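# Place the orange-labelled carton onto the raised block

## Task

Set the carton bearing the orange label onto the raised block so that no part of it extends beyond the outer boundary of the blue tape outline, keeping whichever face was on top at the start still on top.

## Robot and tools

Robot: two arms, left_arm and right_arm, each a six-joint arm carrying an identical five-finger right hand, so hand axes and finger numbers mean the same on both (the hands are not mirrored). Base positions in the scene frame: left_arm (-0.024, +0.618, +0.036) m, right_arm (+0.042, -0.496, +0.036) m, both nearly unrotated.

Frames: the scene frame has its origin at table height midway between the nominal bases, +z up, +x out over the table, left_arm toward +y. Fixed cameras (cam_high, cam_low) and the table use the scene frame. Everything about a hand (printed positions, orientations, velocities, targets, offsets) uses that arm's own base frame. The hand point sits 0.05 m in front of the palm and 0.15 m from the wrist flange; its +z runs along straightened fingers, +y out of the palm, +x across the palm away from the thumb. Fingers extend 0.06-0.07 m past the point. With the fingers level the wrist can hang well below the point and touch the table first; a bracket on the little-finger side can also strike things.

The row: every movement command is a row of 28 numbers, each in [-1, 1], always covering both arms. Order: left_arm dx, dy, dz, rx, ry, rz; then left hand thumb_turn, thumb_bend, index, middle, ring, little, force_limit, speed; then the same 14 for right_arm. The six pose numbers are offsets, not poses: they are measured from that arm's Hand target as it stood when the action or move began, along the arm's base axes, with 1.0 meaning 0.6 m or 180 degrees; rx, ry, rz form a single rotation vector turning about the Hand target position. All zeros re-request the current Hand target. Repeating an offset moves further. The six finger numbers are absolute targets: -1 open/straight, +1 closed (thumb_turn +1 puts the thumb opposite the fingers). force_limit maps -1..+1 to about 0..10 N at the fingertip (15 N for the thumb motors); speed rises from nearly zero at -1 to full at +0.48 and above. To leave a hand unchanged, resend the eight hand numbers of the last row actually executed for it; if none yet, send its hand_measured six values plus hand_force_limit and hand_speed. Closing thumb and fingers with the thumb turned in front grips objects roughly 0.035-0.065 m thick; close slowly (speed -0.94 or less) for a gentle grip.

Tools:
- execute_actions(actions, cameras): actions is a list of actions; each action is up to 15 rows at 1/30 s apiece (0.5 s total), a short table repeating its final row. Every row in an action is offset from the same starting Hand target. An empty list returns images; cameras selects names, ["all"], or [].
- move(target, speed, blend, stop_force, zero, blocking, cameras): target is one 28-number row or a list of up to 15 rows, all offsets counted from the same starting Hand targets. The hand points travel straight paths together, with no obstacle avoidance. speed is the top path speed in m/s, 0.002-3.2, default 0.25 (turns up to twice that in rad/s), one value or one per target. blend in metres rounds corners in a list (0 = full stop at each). stop_force, 4-120 N, ends an arm's path when its wrist sensor feels that much push; not usable with blocking=false, unreliable when the hand turns, and it should be omitted when backing off something pressed. zero (default true) re-zeroes before the move. blocking=false returns after about 0.5 s while motion continues. Each move uses one action per 0.5 s and is capped at 10 s.
- wait(seconds 0-10, cameras): let time pass holding commands.
- stop(cameras): brake the running move.
- zoom_image(camera, region [x0, y0, x1, y1] pixels, at most 504 each way) on cam_high, cam_low, cam_left_wrist or cam_right_wrist; all images are 672x504.
- show_instructions(): shows the reference pages.
- zero_wrist_force(arm): left_arm or right_arm.
- finished_scene(scene=1): ends the scene irreversibly; the carton must stay placed without the robot.

Results: per arm end_effector_position (m), end_effector_quat_wxyz and velocities in its base frame; Hand target (the commanded pose after clipping, the origin for the next offsets); joint positions and torques; Wrist force and Wrist torque along the hand axes, plus a peak line; hand_measured, hand_stopped_by (moving, target, force, stalled, fault), hand_load_n (positive when pushed open; falls to about 0 if a grip is lost); motor temperatures. Move results add a move: line such as done, off_target, moving, held or fault, and limits like paced or held. The printed position may be off by a few centimetres.

Cautions: orientation commands are clipped to 32 degrees from the measured one each step, so large turns take several steps. Arms are stiff: pushing even slightly past firm contact, a net force near 150 N, or joint torque at its limit stops the arm for 10 s. Keep the arms clear of each other (a collision can fail the scene) and route paths around each base rather than close past it. Do not drop or fling the carton, slam into anything, or let anything fall or rest off the table. Avoid long stretched holds that heat motors; 85 °C brakes the arm. Loose objects may be nudged occasionally, so check with cameras before finishing.

Each tool is called after "Emit:" as name(argument=value, ...), one argument or row to a line, values as JSON.

Reference images:

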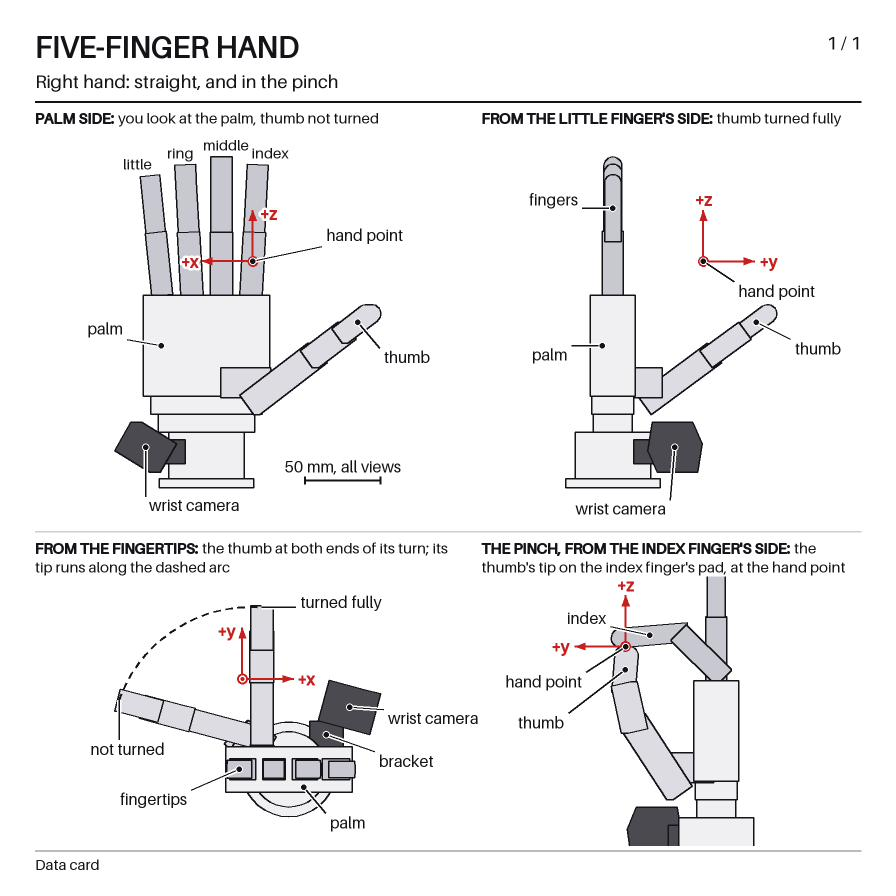

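## Session

Emit:
execute_actions(
  actions=[],
)

Scene clock: 0.00 s.
left_arm: end_effector_position=(+0.4321, -0.1986, +0.1078) hand_measured=(-1.000, -1.000, -1.000, -1.000, -1.000, -1.000) hand_load_n=(+0.0, +0.0, +0.0, +0.0, +0.0, +0.0) hand_stopped_by=(target, target, target, target, target, target) hand_force_limit=0.00 hand_speed=-0.80 end_effector_quat_wxyz=(-0.261, +0.870, +0.043, +0.416) | right_arm: end_effector_position=(+0.6761, +0.8672, +0.3072) hand_measured=(-1.000, -1.000, -1.000, -1.000, -1.000, -1.000) hand_load_n=(+0.0, +0.0, +0.0, +0.0, +0.0, +0.0) hand_stopped_by=(target, target, target, target, target, target) hand_force_limit=0.00 hand_speed=-0.80 end_effector_quat_wxyz=(+0.160, +0.425, +0.815, +0.359)
Joint positions: left_arm=[-1.334 -1.224 2.387 0.951 0.649 -0.138] | right_arm=[0.811 -0.877 1.081 0.564 1.672 0.158]
Joint velocities: within noise
Joint torques (N m): no reading
Motor temperatures (°C): left_arm=[26 29 26 28 35 29] | right_arm=[29 30 27 32 34 33]
Wrist force (N): no reading
Wrist torque (N m): no reading
Wrist force, peak (N): no reading
Hand target: left_arm +0.4321, -0.1986, +0.1078; -0.261, +0.870, +0.043, +0.416 | right_arm +0.6761, +0.8672, +0.3072; +0.160, +0.425, +0.815, +0.359

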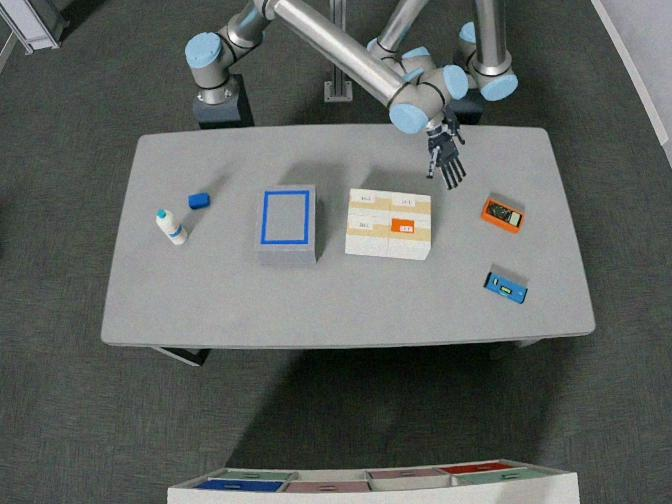

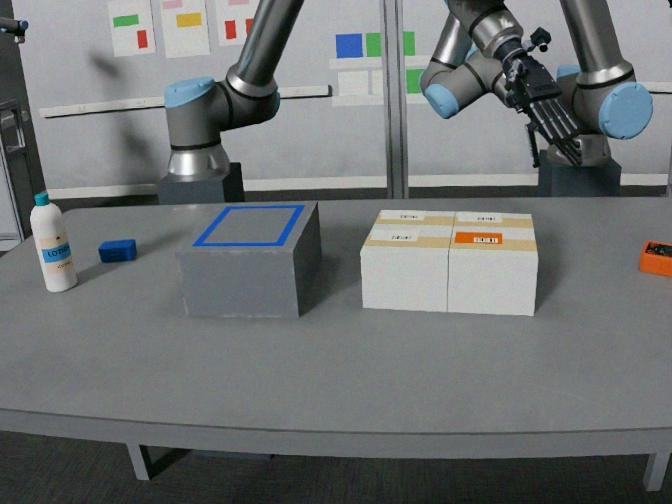

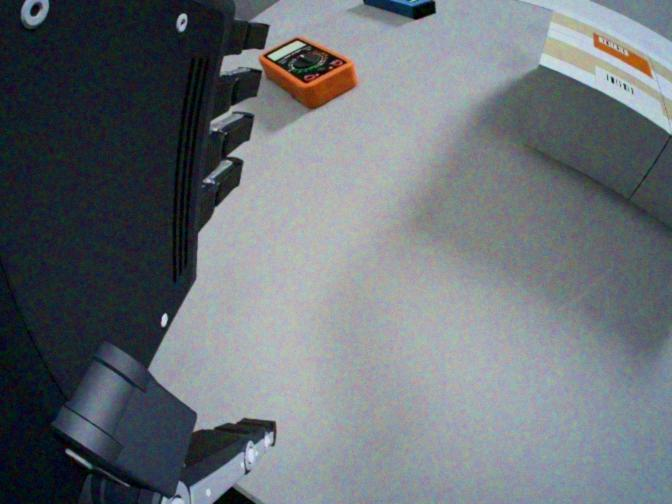

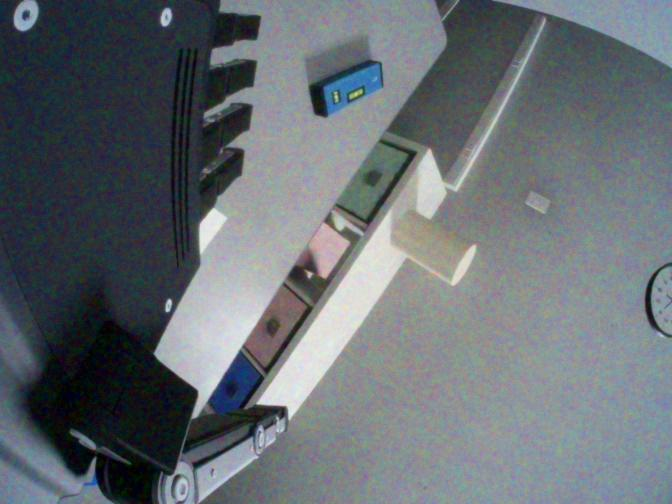

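Emit:
zoom_image(
  camera="cam_high",
  region=[240, 100, 540, 320],
)

Emit:
zoom_image(
  camera="cam_low",
  region=[150, 150, 600, 340],
)

Emit:
zoom_image(
  camera="cam_low",
  region=[350, 0, 672, 240],
)

Scaled by 1.680.

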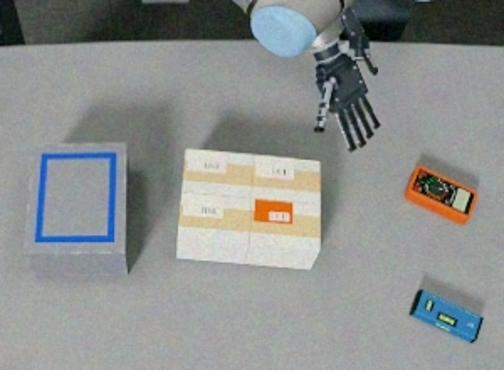

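Scaled by 1.120.

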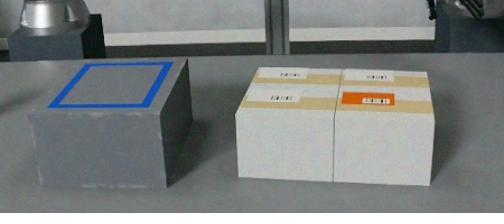

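Scaled by 1.565.

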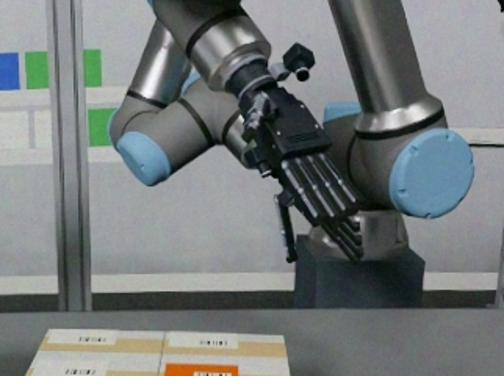

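Emit:
zoom_image(
  camera="cam_high",
  region=[340, 0, 560, 200],
)

Emit:
zoom_image(
  camera="cam_high",
  region=[150, 0, 400, 130],
)

Scaled by 2.291.

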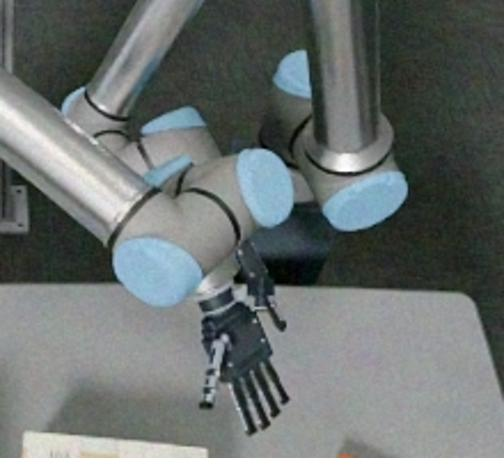

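Scaled by 2.016.

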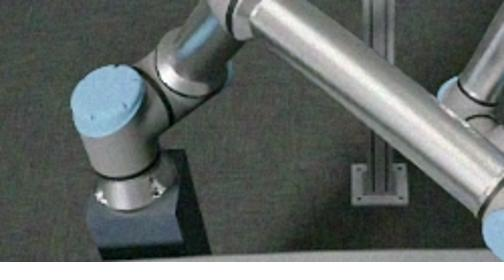

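Emit:
move(
  target=[
    [0,0,0,0,0,0,-1,-1,-1,-1,-1,-1,0,-0.8,0.268,-0.405,-0.03,-0.2051,-0.3583,0.5811,-1,-1,-1,-1,-1,-1,0,-0.8],
  ],
  speed=0.5,
  cameras=["cam_high","cam_low"],
)

Scene clock: 286.30 s.
left_arm: end_effector_position=(+0.4321, -0.1986, +0.1078) hand_measured=(-1.000, -1.000, -1.000, -1.000, -1.000, -1.000) hand_load_n=(+0.0, +0.0, +0.0, +0.0, +0.0, +0.0) hand_stopped_by=(target, target, target, target, target, target) hand_force_limit=0.00 hand_speed=-0.80 end_effector_quat_wxyz=(-0.261, +0.870, +0.043, +0.416) | right_arm: end_effector_position=(+0.8369, +0.6242, +0.2892) hand_measured=(-1.000, -1.000, -1.000, -1.000, -1.000, -1.000) hand_load_n=(+0.0, +0.0, +0.0, +0.0, +0.0, +0.0) hand_stopped_by=(target, target, target, target, target, target) hand_force_limit=0.00 hand_speed=-0.80 end_effector_quat_wxyz=(+0.286, -0.617, +0.688, +0.255)
Joint positions: left_arm=[-1.334 -1.224 2.387 0.951 0.649 -0.138] | right_arm=[0.255 -0.639 0.726 1.14 0.849 -2.647]
Joint torques (N m): left_arm=[1.39 -43.28 -14.14 4.31 -1.5 -0.03] | right_arm=[17.18 -89.95 -53.76 5.22 1.73 -2.77]
Wrist force (N): left_arm=[0.2 -0.3 0.0] | right_arm=[-1.1 -0.5 0.1]
Wrist torque (N m): left_arm=[-0.05 -0.02 -0.01] | right_arm=[0.16 0.02 0.06]
Wrist force, peak (N): left_arm=[-0.3 0.2 -0.9] | right_arm=[-1.3 -1.2 -0.5]
Hand target: left_arm +0.4321, -0.1986, +0.1078; -0.261, +0.870, +0.043, +0.416 | right_arm +0.8369, +0.6242, +0.2892; +0.286, -0.617, +0.688, +0.255
Off the commanded pose: left_arm 0.000 m, 0 deg | right_arm 0.000 m, 0 deg.
move: done
Images, in order (width x height): cam_high 672x504, cam_low 672x504.

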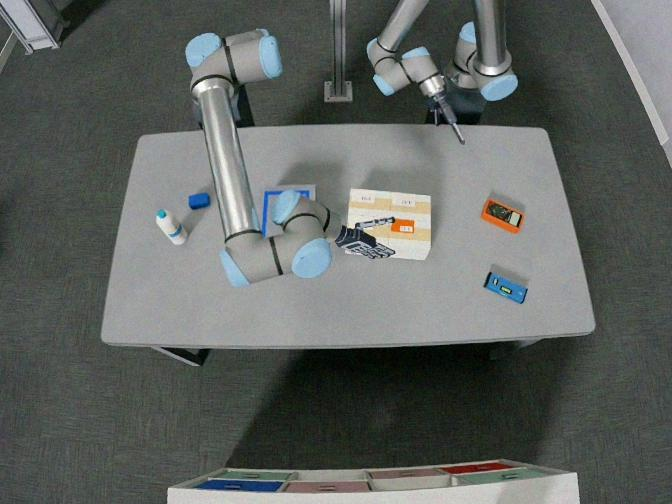

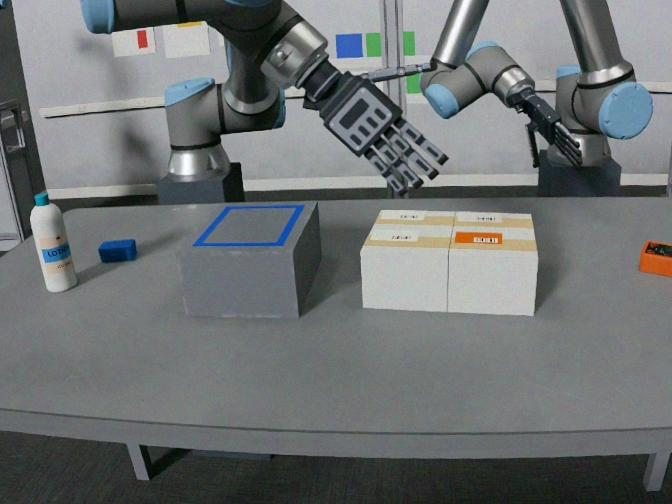

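Emit:
zoom_image(
  camera="cam_high",
  region=[240, 170, 440, 290],
)

Scaled by 2.520.

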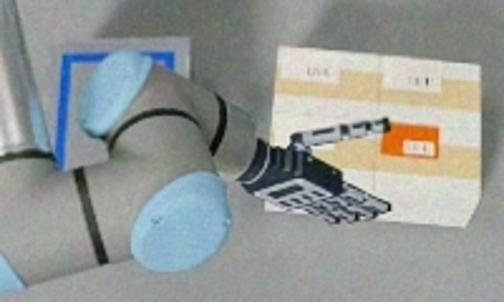

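Emit:
move(
  target=[
    [0.4,0.443,0.26,0,0,0.2689,-1,-1,-1,-1,-1,-1,0,-0.8,0,-0.017,-0.35,0,0,0,-1,-1,-1,-1,-1,-1,0,-0.8],
    [0.4,0.443,0.26,0,0,0.2689,-1,-1,-1,-1,-1,-1,0,-0.8,-0.116,-0.004,-0.35,0,0,0,-1,-1,-1,-1,-1,-1,0,-0.8],
  ],
  speed=0.4,
  cameras=["cam_high","cam_low","cam_right_wrist"],
)

Scene clock: 353.23 s.
left_arm: end_effector_position=(+0.6721, +0.0672, +0.2638) hand_measured=(-1.000, -1.000, -1.000, -1.000, -1.000, -1.000) hand_load_n=(+0.0, +0.0, +0.0, +0.0, +0.0, +0.0) hand_stopped_by=(target, target, target, target, target, target) hand_force_limit=0.00 hand_speed=-0.80 end_effector_quat_wxyz=(-0.409, +0.776, +0.396, +0.272) | right_arm: end_effector_position=(+0.7673, +0.6218, +0.0791) hand_measured=(-1.000, -1.000, -1.000, -1.000, -1.000, -1.000) hand_load_n=(+0.0, +0.0, +0.0, +0.0, +0.0, +0.0) hand_stopped_by=(target, target, target, target, target, target) hand_force_limit=0.00 hand_speed=-0.80 end_effector_quat_wxyz=(+0.285, -0.617, +0.688, +0.255)
Joint positions: left_arm=[-0.486 -1.148 1.808 1.45 0.648 -0.133] | right_arm=[0.273 -0.649 1.126 0.735 0.855 -2.625]
Joint torques (N m): left_arm=[16.54 -55.53 -46.67 5.79 0.91 -3.45] | right_arm=[18.4 -109.16 -29.05 1.54 1.79 1.78]
Wrist force (N): left_arm=[0.3 0.1 0.2] | right_arm=[-1.1 -0.3 -0.1]
Wrist torque (N m): left_arm=[-0.03 -0.07 0.09] | right_arm=[0.23 0.02 -0.19]
Wrist force, peak (N): left_arm=[1.7 -0.4 1.2] | right_arm=[-1.4 -2.2 0.1]
Hand target: left_arm +0.6721, +0.0672, +0.2638; -0.409, +0.776, +0.396, +0.272 | right_arm +0.7673, +0.6218, +0.0792; +0.286, -0.617, +0.688, +0.255
Off the commanded pose: left_arm 0.000 m, 0 deg | right_arm 0.000 m, 0 deg.
move: done
Images, in order (width x height): cam_high 672x504, cam_low 672x504, cam_right_wrist 672x504.

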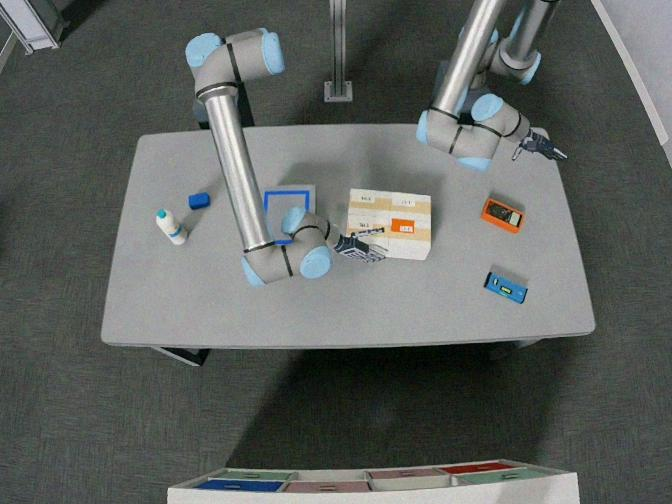

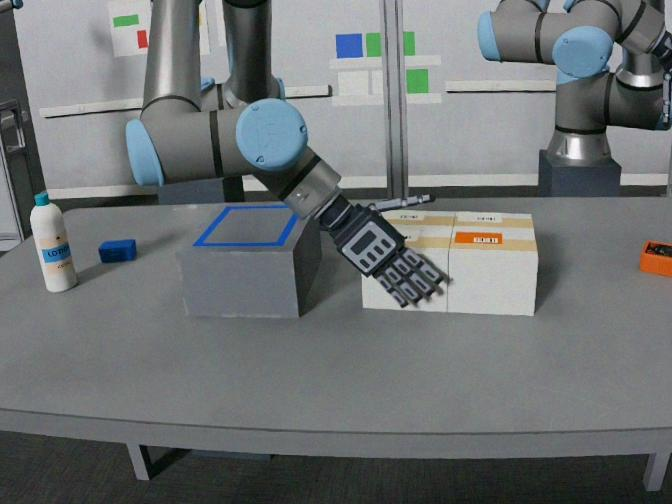

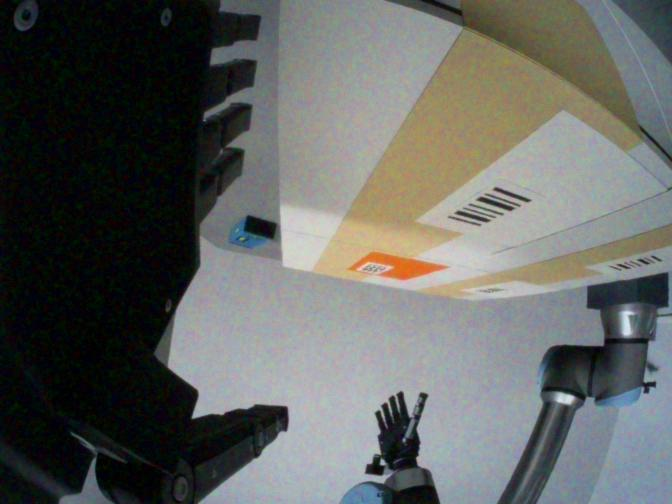

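Emit:
move(
  target=[
    [0.265,-0.088,0.458,0.3112,-0.1653,-0.2117,-1,-1,-1,-1,-1,-1,0,-0.8,-0.265,0.005,0,0,0,0,-1,-1,-1,-1,-1,-1,0,-0.8],
  ],
  speed=0.3,
  cameras=["cam_high","cam_low","cam_right_wrist"],
)

Scene clock: 361.33 s.
left_arm: end_effector_position=(+0.8310, +0.0144, +0.5385) hand_measured=(-1.000, -1.000, -1.000, -1.000, -1.000, -1.000) hand_load_n=(+0.0, +0.0, +0.0, +0.0, +0.0, +0.0) hand_stopped_by=(target, target, target, target, target, target) hand_force_limit=0.00 hand_speed=-0.80 end_effector_quat_wxyz=(-0.500, +0.490, +0.051, +0.712) | right_arm: end_effector_position=(+0.6083, +0.6248, +0.0792) hand_measured=(-1.000, -1.000, -1.000, -1.000, -1.000, -1.000) hand_load_n=(+0.0, +0.0, +0.5, +0.5, +0.0, +0.0) hand_stopped_by=(target, target, target, target, target, target) hand_force_limit=0.00 hand_speed=-0.80 end_effector_quat_wxyz=(+0.286, -0.617, +0.688, +0.255)
Joint positions: left_arm=[-0.487 -1.147 1.81 1.45 -0.643 -0.137] | right_arm=[0.335 -0.856 1.515 0.505 0.878 -2.55]
Joint torques (N m): left_arm=[16.4 -57.57 -47.47 4.73 -3.61 -3.42] | right_arm=[23.16 -92.56 -19.04 2.88 0.78 1.74]
Wrist force (N): left_arm=[-0.6 0.1 0.5] | right_arm=[-1.4 -8.3 0.4]
Wrist torque (N m): left_arm=[-0.16 0.17 0.07] | right_arm=[0.32 0.05 -0.36]
Wrist force, peak (N): left_arm=[-0.2 0.7 1.5] | right_arm=[-2.8 -10.6 -3.6]
Hand target: left_arm +0.8311, +0.0144, +0.5386; -0.500, +0.490, +0.051, +0.712 | right_arm +0.6083, +0.6248, +0.0792; +0.286, -0.617, +0.688, +0.255
Off the commanded pose: left_arm 0.000 m, 0 deg | right_arm 0.000 m, 0 deg.
move: done
Images, in order (width x height): cam_high 672x504, cam_low 672x504, cam_right_wrist 672x504.

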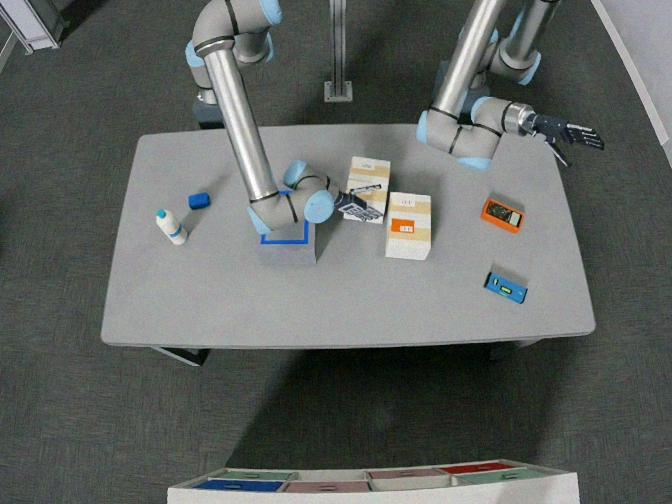

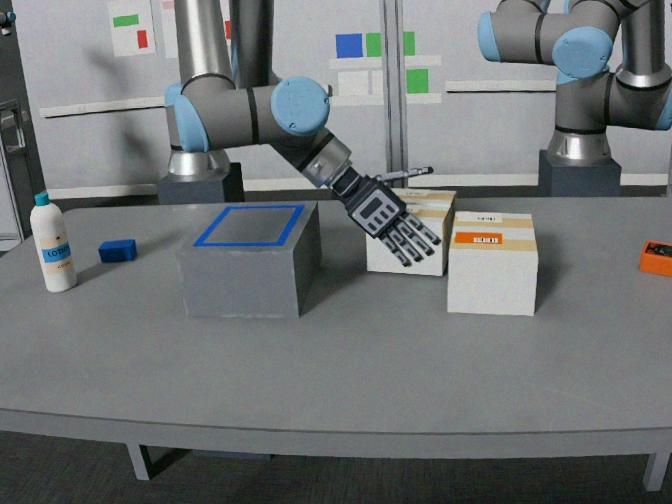

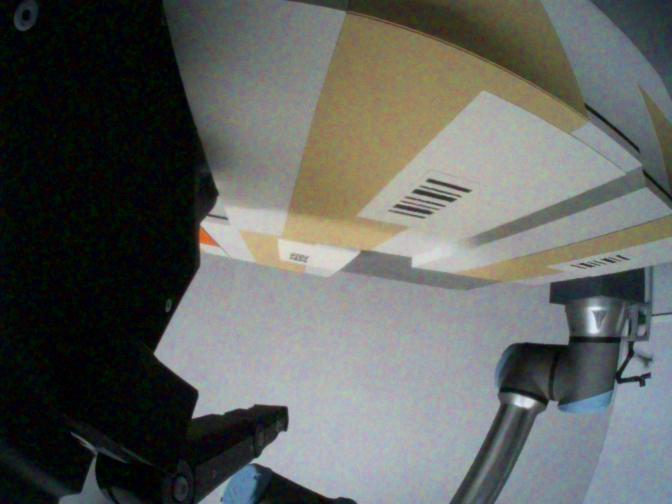

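Emit:
move(
  target=[
    [0,0,0,0,0,0,-1,-1,-1,-1,-1,-1,0,-0.8,0.25,-0.01,0.267,0,0,0,-1,-1,-1,-1,-1,-1,0,-0.8],
    [-0.135,0.070,-0.434,0.3882,0.7309,0,-1,-1,-1,-1,-1,-1,0,-0.8,0.272,0.112,0.267,-0.1726,0.2164,-0.4724,-1,-1,-1,-1,-1,-1,0,-0.8],
  ],
  speed=[0.4,0.55],
  blend=[0.02,0],
  cameras=["cam_high","cam_low"],
)

Scene clock: 392.70 s.
left_arm: end_effector_position=(+0.7501, +0.0564, +0.2782) hand_measured=(-1.000, -1.000, -1.000, -1.000, -1.000, -1.000) hand_load_n=(+0.0, +0.0, -0.5, +0.0, +0.0, +0.0) hand_stopped_by=(target, target, target, target, target, target) hand_force_limit=0.00 hand_speed=-0.80 end_effector_quat_wxyz=(+0.399, -0.511, +0.734, +0.204) | right_arm: end_effector_position=(+0.7715, +0.6920, +0.2394) hand_measured=(-1.000, -1.000, -1.000, -1.000, -1.000, -1.000) hand_load_n=(+0.0, +0.0, +0.0, +0.0, +0.5, +0.0) hand_stopped_by=(target, target, target, target, target, target) hand_force_limit=0.00 hand_speed=-0.80 end_effector_quat_wxyz=(+0.000, +0.055, +0.998, +0.000)
Joint positions: left_arm=[-0.488 -1.35 2.027 4.032 -0.643 -0.134] | right_arm=[0.533 -0.605 0.644 1.531 1.57 -0.927]
Joint torques (N m): left_arm=[17.03 -47.28 -53.78 -1.77 -0.8 -3.43] | right_arm=[20.24 -90.37 -51.53 5.58 2.94 1.91]
Wrist force (N): left_arm=[-1.2 0.1 0.0] | right_arm=[-0.7 -0.4 -0.2]
Wrist torque (N m): left_arm=[-0.07 0.17 -0.15] | right_arm=[0.21 0.12 -0.09]
Wrist force, peak (N): left_arm=[-1.8 -0.6 0.4] | right_arm=[-1.7 -9.3 0.0]
Hand target: left_arm +0.7501, +0.0564, +0.2782; +0.399, -0.511, +0.734, +0.204 | right_arm +0.7715, +0.6920, +0.2394; +0.000, +0.055, +0.998, +0.000
Off the commanded pose: left_arm 0.000 m, 0 deg | right_arm 0.000 m, 0 deg.
move: done
Images, in order (width x height): cam_high 672x504, cam_low 672x504.

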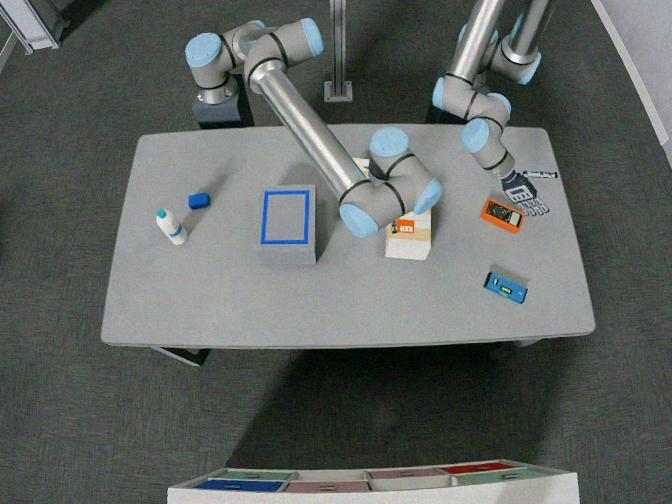

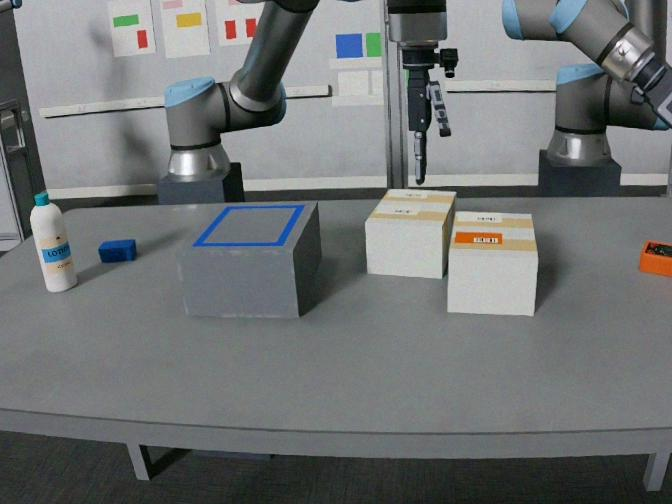

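Emit:
move(
  target=[
    [0.057,-0.462,-0.107,-0.3072,-0.1411,0.5374,-1,-1,-1,-1,-1,-1,0,-0.8,0,0,-0.275,0,0,0,-1,-1,-1,-1,-1,-1,0,-0.8],
  ],
  speed=0.5,
  cameras=["all"],
)

Scene clock: 401.90 s.
left_arm: end_effector_position=(+0.7843, -0.2208, +0.2140) hand_measured=(-1.000, -1.000, -1.000, -1.000, -1.000, -1.000) hand_load_n=(+0.0, +0.0, +0.0, +0.0, +0.0, +0.0) hand_stopped_by=(target, target, target, target, target, target) hand_force_limit=0.00 hand_speed=-0.80 end_effector_quat_wxyz=(-0.001, +0.999, -0.043, +0.000) | right_arm: end_effector_position=(+0.7715, +0.6920, +0.0744) hand_measured=(-1.000, -1.000, -1.000, -1.000, -1.000, -1.000) hand_load_n=(+0.0, -0.5, +0.0, +0.0, +0.0, +0.0) hand_stopped_by=(target, target, target, target, target, target) hand_force_limit=0.00 hand_speed=-0.80 end_effector_quat_wxyz=(+0.000, +0.055, +0.998, +0.000)
Joint positions: left_arm=[-0.407 -1.239 1.749 4.204 -1.57 -1.892] | right_arm=[0.533 -0.542 0.816 1.296 1.57 -0.927]
Joint torques (N m): left_arm=[-13.04 -82.34 -29.44 -6.11 -2.43 -3.93] | right_arm=[0.83 -89.93 -31.11 1.91 -2.82 0]
Wrist force (N): left_arm=[-0.5 0.5 -1.0] | right_arm=[-0.9 -0.4 -0.6]
Wrist torque (N m): left_arm=[0.15 0.01 -0.07] | right_arm=[0.23 0.15 -0.08]
Wrist force, peak (N): left_arm=[-1.9 -0.3 -0.3] | right_arm=[-1.0 0.0 -1.1]
Hand target: left_arm +0.7843, -0.2208, +0.2140; -0.001, +0.999, -0.043, +0.000 | right_arm +0.7715, +0.6920, +0.0744; +0.000, +0.055, +0.998, +0.000
Off the commanded pose: left_arm 0.000 m, 0 deg | right_arm 0.000 m, 0 deg.
move: done

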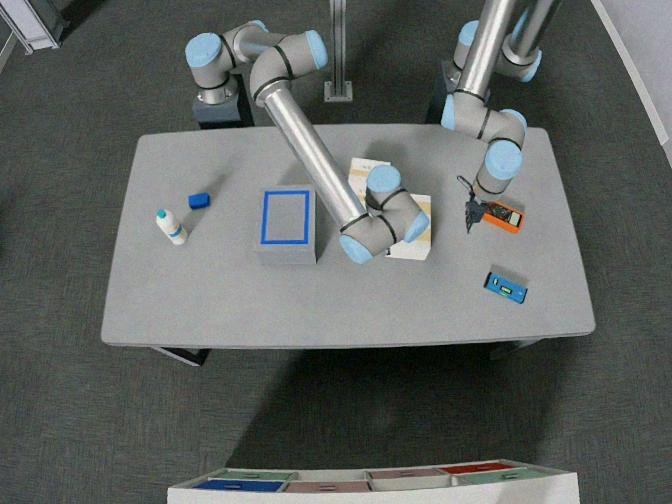

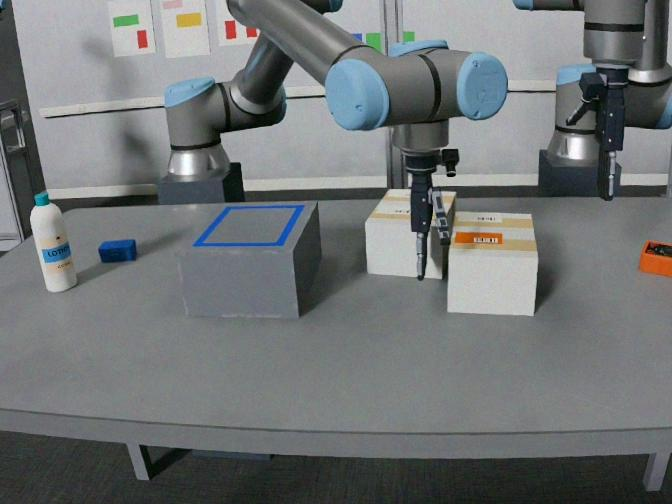

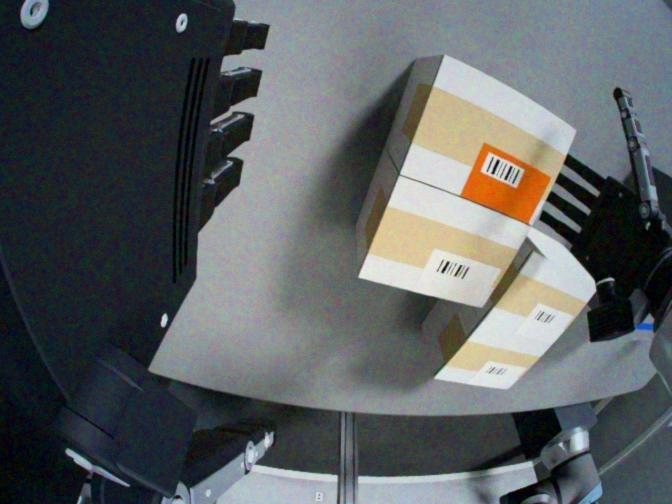

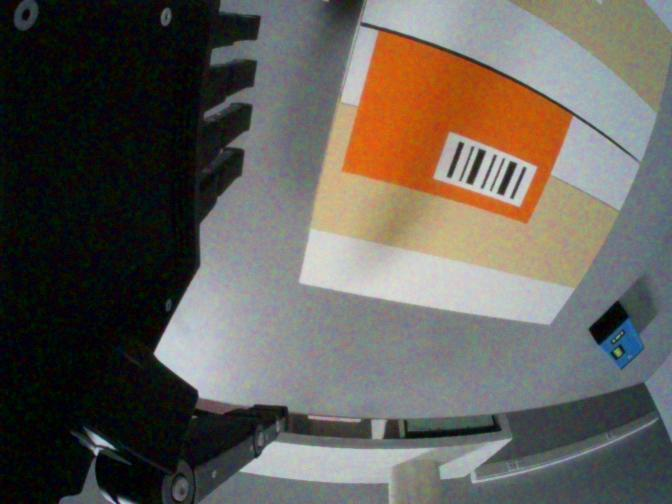

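Emit:
move(
  target=[
    [0,0,-0.233,0,0,0,-1,-1,-1,-1,-1,-1,0,-0.8,0,0,0,0,0,0,-1,-1,-1,-1,-1,-1,0,-0.8],
    [-0.01,-0.116,-0.233,0,0,0,-1,-1,-1,-1,-1,-1,0,-0.8,0.003,0.025,0,0,0,0,-1,-1,-1,-1,-1,-1,0,-0.8],
  ],
  speed=[0.25,0.15],
  blend=[0.02,0],
  cameras=["all"],
)

Scene clock: 411.27 s.
left_arm: end_effector_position=(+0.7783, -0.2902, +0.0742) hand_measured=(-1.000, -1.000, -1.000, -1.000, -1.000, -1.000) hand_load_n=(+0.0, +0.0, +0.0, +0.0, +0.0, +0.0) hand_stopped_by=(target, target, target, target, target, target) hand_force_limit=0.00 hand_speed=-0.80 end_effector_quat_wxyz=(-0.001, +0.999, -0.043, +0.000) | right_arm: end_effector_position=(+0.7733, +0.7070, +0.0744) hand_measured=(-1.000, -1.000, -1.000, -1.000, -1.000, -1.000) hand_load_n=(+0.0, +0.0, +0.0, +0.0, +0.0, +0.0) hand_stopped_by=(target, target, target, target, target, target) hand_force_limit=0.00 hand_speed=-0.80 end_effector_quat_wxyz=(+0.000, +0.055, +0.998, +0.000)
Joint positions: left_arm=[-0.486 -1.089 1.821 3.981 -1.57 -1.971] | right_arm=[0.545 -0.516 0.767 1.32 1.57 -0.914]
Joint torques (N m): left_arm=[-15.17 -67.02 -52.21 -2.27 1.42 -3.68] | right_arm=[20.46 -93.74 -49.02 5.93 -1.26 1.79]
Wrist force (N): left_arm=[-0.5 0.1 0.1] | right_arm=[-0.8 -0.3 -0.3]
Wrist torque (N m): left_arm=[-0.01 0.00 -0.07] | right_arm=[0.23 0.12 -0.07]
Wrist force, peak (N): left_arm=[-0.2 0.7 -2.5] | right_arm=[-1.2 -0.4 -0.7]
Hand target: left_arm +0.7783, -0.2904, +0.0742; -0.001, +0.999, -0.043, +0.000 | right_arm +0.7733, +0.7070, +0.0744; +0.000, +0.055, +0.998, +0.000
Off the commanded pose: left_arm 0.000 m, 0 deg | right_arm 0.000 m, 0 deg.
move: done

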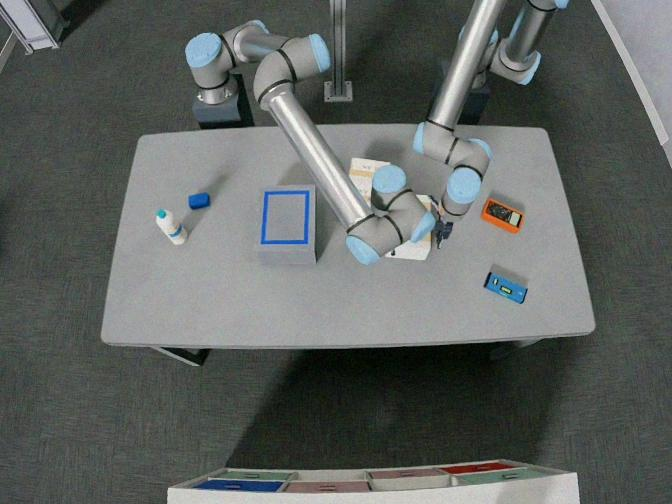

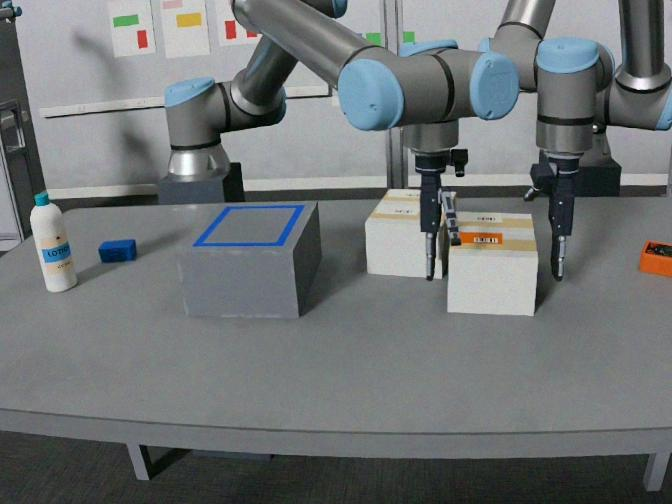

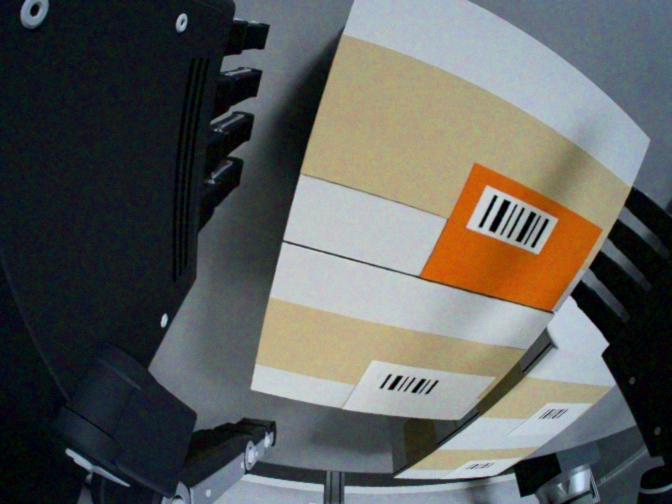

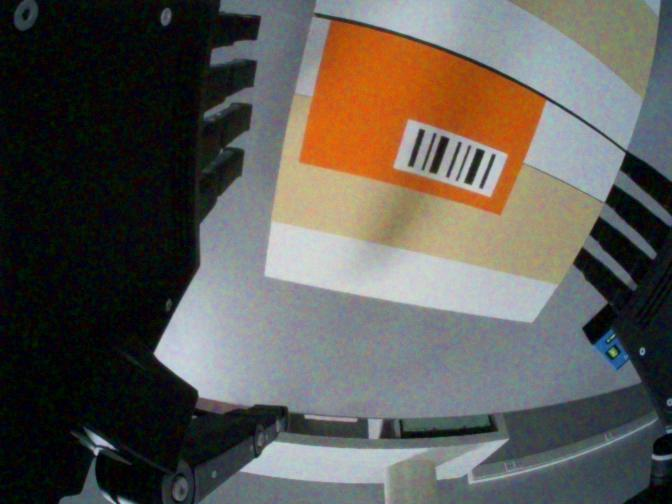

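Emit:
move(
  target=[-0.0026,-0.0299,-0.0167,0,0,0,-1,-1,-1,-1,-1,-1,0,-0.8,0.0155,0.0183,-0.0167,0,0,0,-1,-1,-1,-1,-1,-1,0,-0.8],
  speed=0.06,
  cameras=["cam_low","cam_left_wrist","cam_right_wrist"],
)

Emit:
move(
  target=[-0.0036,-0.0415,0,0,0,0,-1,-1,-1,-1,-1,-1,0,-0.8,0.0046,0.0414,0,0,0,0,-1,-1,-1,-1,-1,-1,0,-0.8],
  speed=0.02,
  stop_force=9,
  cameras=["cam_low","cam_left_wrist","cam_right_wrist"],
)

Scene clock: 424.73 s.
left_arm: end_effector_position=(+0.7767, -0.3083, +0.0642) hand_measured=(-1.000, -1.000, -1.000, -1.000, -1.000, -1.000) hand_load_n=(+0.0, +0.0, +0.0, +0.0, +0.0, +0.0) hand_stopped_by=(target, target, target, target, target, target) hand_force_limit=0.00 hand_speed=-0.80 end_effector_quat_wxyz=(-0.001, +0.999, -0.043, +0.000) | right_arm: end_effector_position=(+0.7825, +0.7179, +0.0644) hand_measured=(-1.000, -1.000, -1.000, -1.000, -1.000, -1.000) hand_load_n=(+0.0, +0.0, +0.0, +0.0, +0.0, +0.0) hand_stopped_by=(target, target, target, target, target, target) hand_force_limit=0.00 hand_speed=-0.80 end_effector_quat_wxyz=(+0.000, +0.055, +0.998, +0.000)
Joint positions: left_arm=[-0.506 -1.073 1.818 3.968 -1.57 -1.991] | right_arm=[0.55 -0.476 0.706 1.341 1.57 -0.91]
Joint torques (N m): left_arm=[-15.33 -67.68 -52.51 -6.13 -0.12 -3.43] | right_arm=[18.63 -93.35 -52.11 6.35 0.23 2.06]
Wrist force (N): left_arm=[-0.5 0.0 -0.4] | right_arm=[-1.0 -0.1 -0.4]
Wrist torque (N m): left_arm=[0.00 0.01 -0.07] | right_arm=[0.27 0.16 -0.07]
Wrist force, peak (N): left_arm=[-1.0 0.4 -0.9] | right_arm=[-1.5 -0.4 -0.2]
Hand target: left_arm +0.7767, -0.3084, +0.0642; -0.001, +0.999, -0.043, +0.000 | right_arm +0.7826, +0.7180, +0.0643; +0.000, +0.055, +0.998, +0.000
Off the commanded pose: left_arm 0.000 m, 0 deg | right_arm 0.000 m, 0 deg.
move: done
Images, in order (width x height): cam_low 672x504, cam_left_wrist 672x504, cam_right_wrist 672x504.

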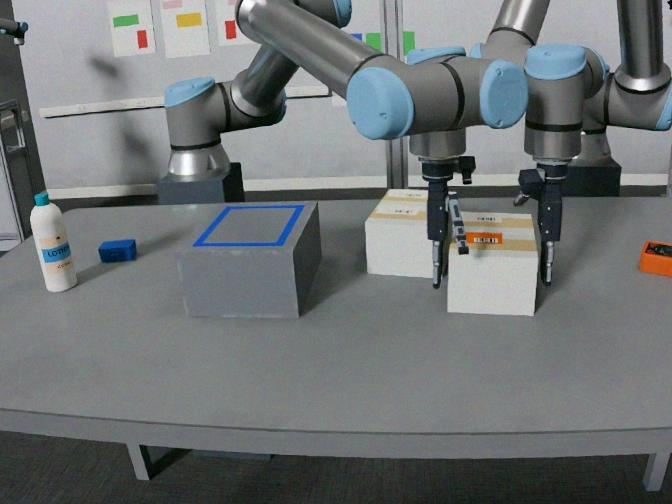

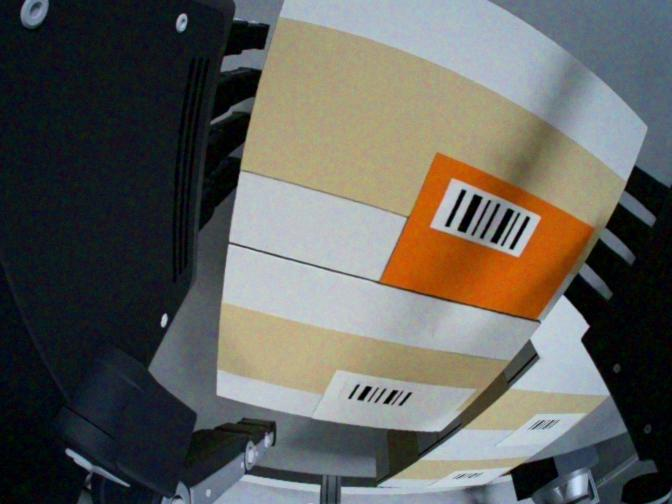

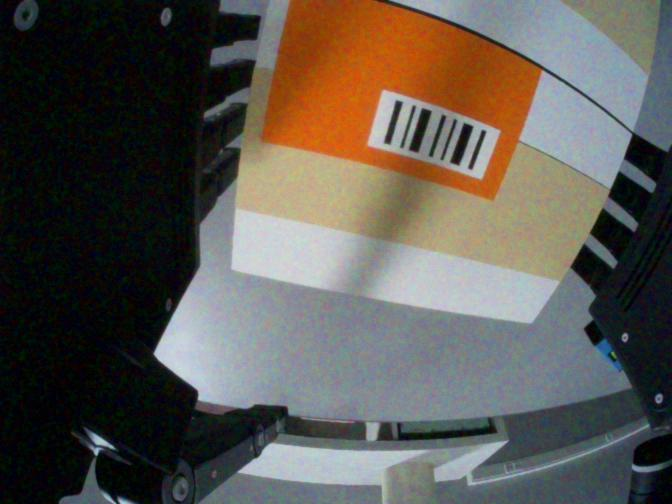

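Scene clock: 426.87 s.
left_arm: end_effector_position=(+0.7756, -0.3215, +0.0642) hand_measured=(-1.000, -1.000, -1.000, -1.000, -1.000, -1.000) hand_load_n=(+0.0, -0.5, +0.0, +0.0, +0.0, +0.0) hand_stopped_by=(target, target, target, target, target, target) hand_force_limit=0.00 hand_speed=-0.80 end_effector_quat_wxyz=(-0.001, +0.999, -0.043, +0.000) | right_arm: end_effector_position=(+0.7840, +0.7314, +0.0643) hand_measured=(-1.000, -1.000, -1.000, -1.000, -1.000, -1.000) hand_load_n=(+0.0, +0.0, +0.5, +0.0, +0.0, +0.0) hand_stopped_by=(target, target, target, target, target, target) hand_force_limit=0.00 hand_speed=-0.80 end_effector_quat_wxyz=(+0.000, +0.055, +0.998, +0.000)
Joint positions: left_arm=[-0.52 -1.069 1.812 3.971 -1.57 -2.006] | right_arm=[0.561 -0.451 0.655 1.366 1.57 -0.899]
Joint torques (N m): left_arm=[12.92 -89.29 -25.53 -5.14 -2.53 3.44] | right_arm=[-13.87 -120.97 -32.6 2.02 -3.48 -2.9]
Wrist force (N): left_arm=[-4.6 -5.7 -2.9] | right_arm=[-5.7 -6.6 -0.8]
Wrist torque (N m): left_arm=[0.24 -0.02 -0.45] | right_arm=[0.37 0.11 -0.13]
Wrist force, peak (N): left_arm=[-11.0 -25.6 -8.8] | right_arm=[-13.4 -29.5 -5.0]
Hand target: left_arm +0.7755, -0.3215, +0.0642; -0.001, +0.999, -0.043, +0.000 (not the last commanded pose) | right_arm +0.7840, +0.7314, +0.0643; +0.000, +0.055, +0.998, +0.000 (not the last commanded pose)
Off the commanded pose: left_arm 0.012 m, 0 deg | right_arm 0.012 m, 0 deg.
move: contact (left_arm, right_arm)
Images, in order (width x height): cam_low 672x504, cam_left_wrist 672x504, cam_right_wrist 672x504.

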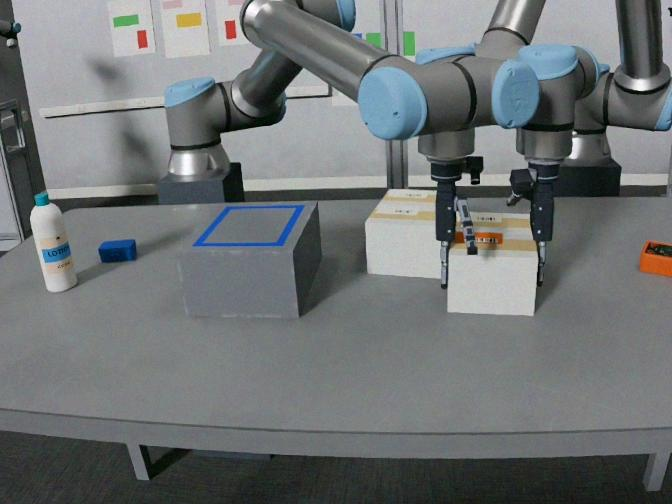

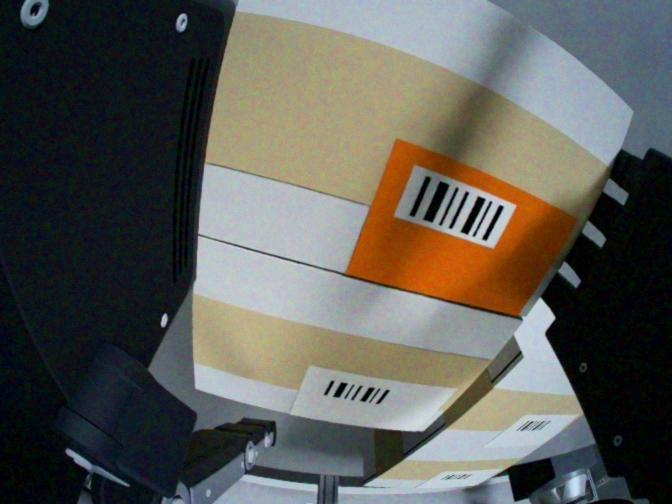

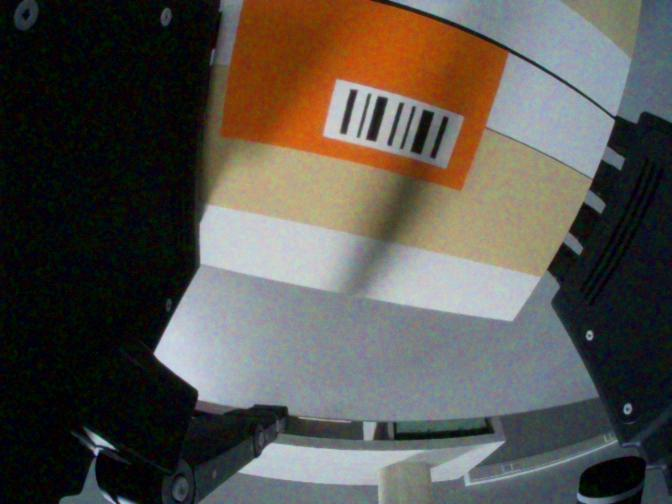

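Emit:
move(
  target=[-0.0003,-0.0025,0,0,0,0,-1,-1,-1,-1,-1,-1,0,-0.8,0.0003,0.0025,0,0,0,0,-1,-1,-1,-1,-1,-1,0,-0.8],
  speed=0.02,
  cameras=[],
)

Scene clock: 433.23 s.
left_arm: end_effector_position=(+0.7753, -0.3226, +0.0641) hand_measured=(-1.000, -1.000, -1.000, -1.000, -1.000, -1.000) hand_load_n=(+0.0, +0.0, +1.0, +0.5, +0.0, +0.0) hand_stopped_by=(target, target, target, target, target, target) hand_force_limit=0.00 hand_speed=-0.80 end_effector_quat_wxyz=(-0.001, +0.999, -0.043, +0.000) | right_arm: end_effector_position=(+0.7844, +0.7325, +0.0643) hand_measured=(-1.000, -1.000, -1.000, -1.000, -1.000, -1.000) hand_load_n=(+0.0, -0.5, +1.5, +0.5, +0.0, +0.0) hand_stopped_by=(target, target, target, target, target, target) hand_force_limit=0.00 hand_speed=-0.80 end_effector_quat_wxyz=(+0.000, +0.056, +0.998, +0.000)
Joint positions: left_arm=[-0.522 -1.069 1.811 3.971 -1.57 -2.007] | right_arm=[0.562 -0.448 0.65 1.369 1.57 -0.898]
Joint torques (N m): left_arm=[-52.49 -56.99 -67.87 -10.54 -9.59 -4.68] | right_arm=[65.93 -93.95 -55.94 0.96 -10.46 0.54]
Wrist force (N): left_arm=[-16.0 -49.5 -17.1] | right_arm=[-17.2 -47.2 -3.7]
Wrist torque (N m): left_arm=[0.97 0.02 -1.23] | right_arm=[0.89 0.18 -1.22]
Wrist force, peak (N): left_arm=[-16.0 -49.5 -17.1] | right_arm=[-17.2 -47.2 -3.7]
Hand target: left_arm +0.7754, -0.3230, +0.0642; -0.001, +0.999, -0.043, +0.000 | right_arm +0.7842, +0.7329, +0.0643; +0.000, +0.055, +0.998, +0.000
Off the commanded pose: left_arm 0.000 m, 0 deg | right_arm 0.000 m, 0 deg.
move: done
No camera images: "cameras" was empty.

Emit:
move(
  target=[-0.0012,0,0.03,0,0,0,-1,-1,-1,-1,-1,-1,0,-0.8,0.0012,0,0.03,0,0,0,-1,-1,-1,-1,-1,-1,0,-0.8],
  speed=0.04,
  cameras=["cam_low"],
)

Scene clock: 441.00 s.
left_arm: end_effector_position=(+0.7747, -0.3230, +0.0820) hand_measured=(-1.000, -1.000, -1.000, -1.000, -1.000, -1.000) hand_load_n=(+0.0, +0.0, +0.5, +0.5, +1.0, +0.5) hand_stopped_by=(target, target, target, target, target, target) hand_force_limit=0.00 hand_speed=-0.80 end_effector_quat_wxyz=(-0.001, +0.999, -0.043, +0.000) | right_arm: end_effector_position=(+0.7848, +0.7329, +0.0821) hand_measured=(-1.000, -1.000, -1.000, -1.000, -1.000, -1.000) hand_load_n=(+0.0, +0.0, +1.0, +1.0, +0.5, +0.5) hand_stopped_by=(target, target, target, target, target, target) hand_force_limit=0.00 hand_speed=-0.80 end_effector_quat_wxyz=(+0.000, +0.055, +0.998, +0.000)
Joint positions: left_arm=[-0.523 -1.09 1.804 3.999 -1.57 -2.008] | right_arm=[0.562 -0.455 0.633 1.393 1.57 -0.898]
Joint torques (N m): left_arm=[-70.34 -98.38 -81.72 -13.92 -15.22 -3.97] | right_arm=[29.67 -128.96 -65.43 -2.1 -12.9 -3.11]
Wrist force (N): left_arm=[-11.6 -68.6 3.7] | right_arm=[-12.2 -66.8 3.6]
Wrist torque (N m): left_arm=[-0.13 -0.25 -2.33] | right_arm=[0.70 -0.06 -2.32]
Wrist force, peak (N): left_arm=[-21.0 -67.7 -21.6] | right_arm=[-24.2 -66.5 -6.8]
Hand target: left_arm +0.7746, -0.3230, +0.0822; -0.001, +0.999, -0.043, +0.000 | right_arm +0.7849, +0.7329, +0.0823; +0.000, +0.055, +0.998, +0.000
Off the commanded pose: left_arm 0.000 m, 0 deg | right_arm 0.000 m, 0 deg.
move: done
Images, in order (width x height): cam_low 672x504.

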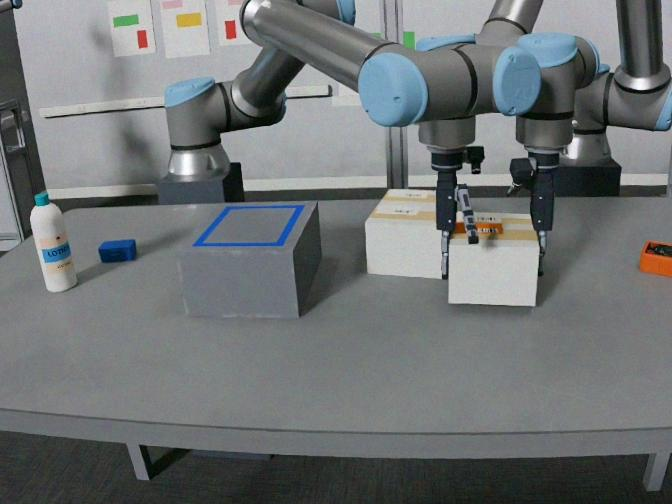

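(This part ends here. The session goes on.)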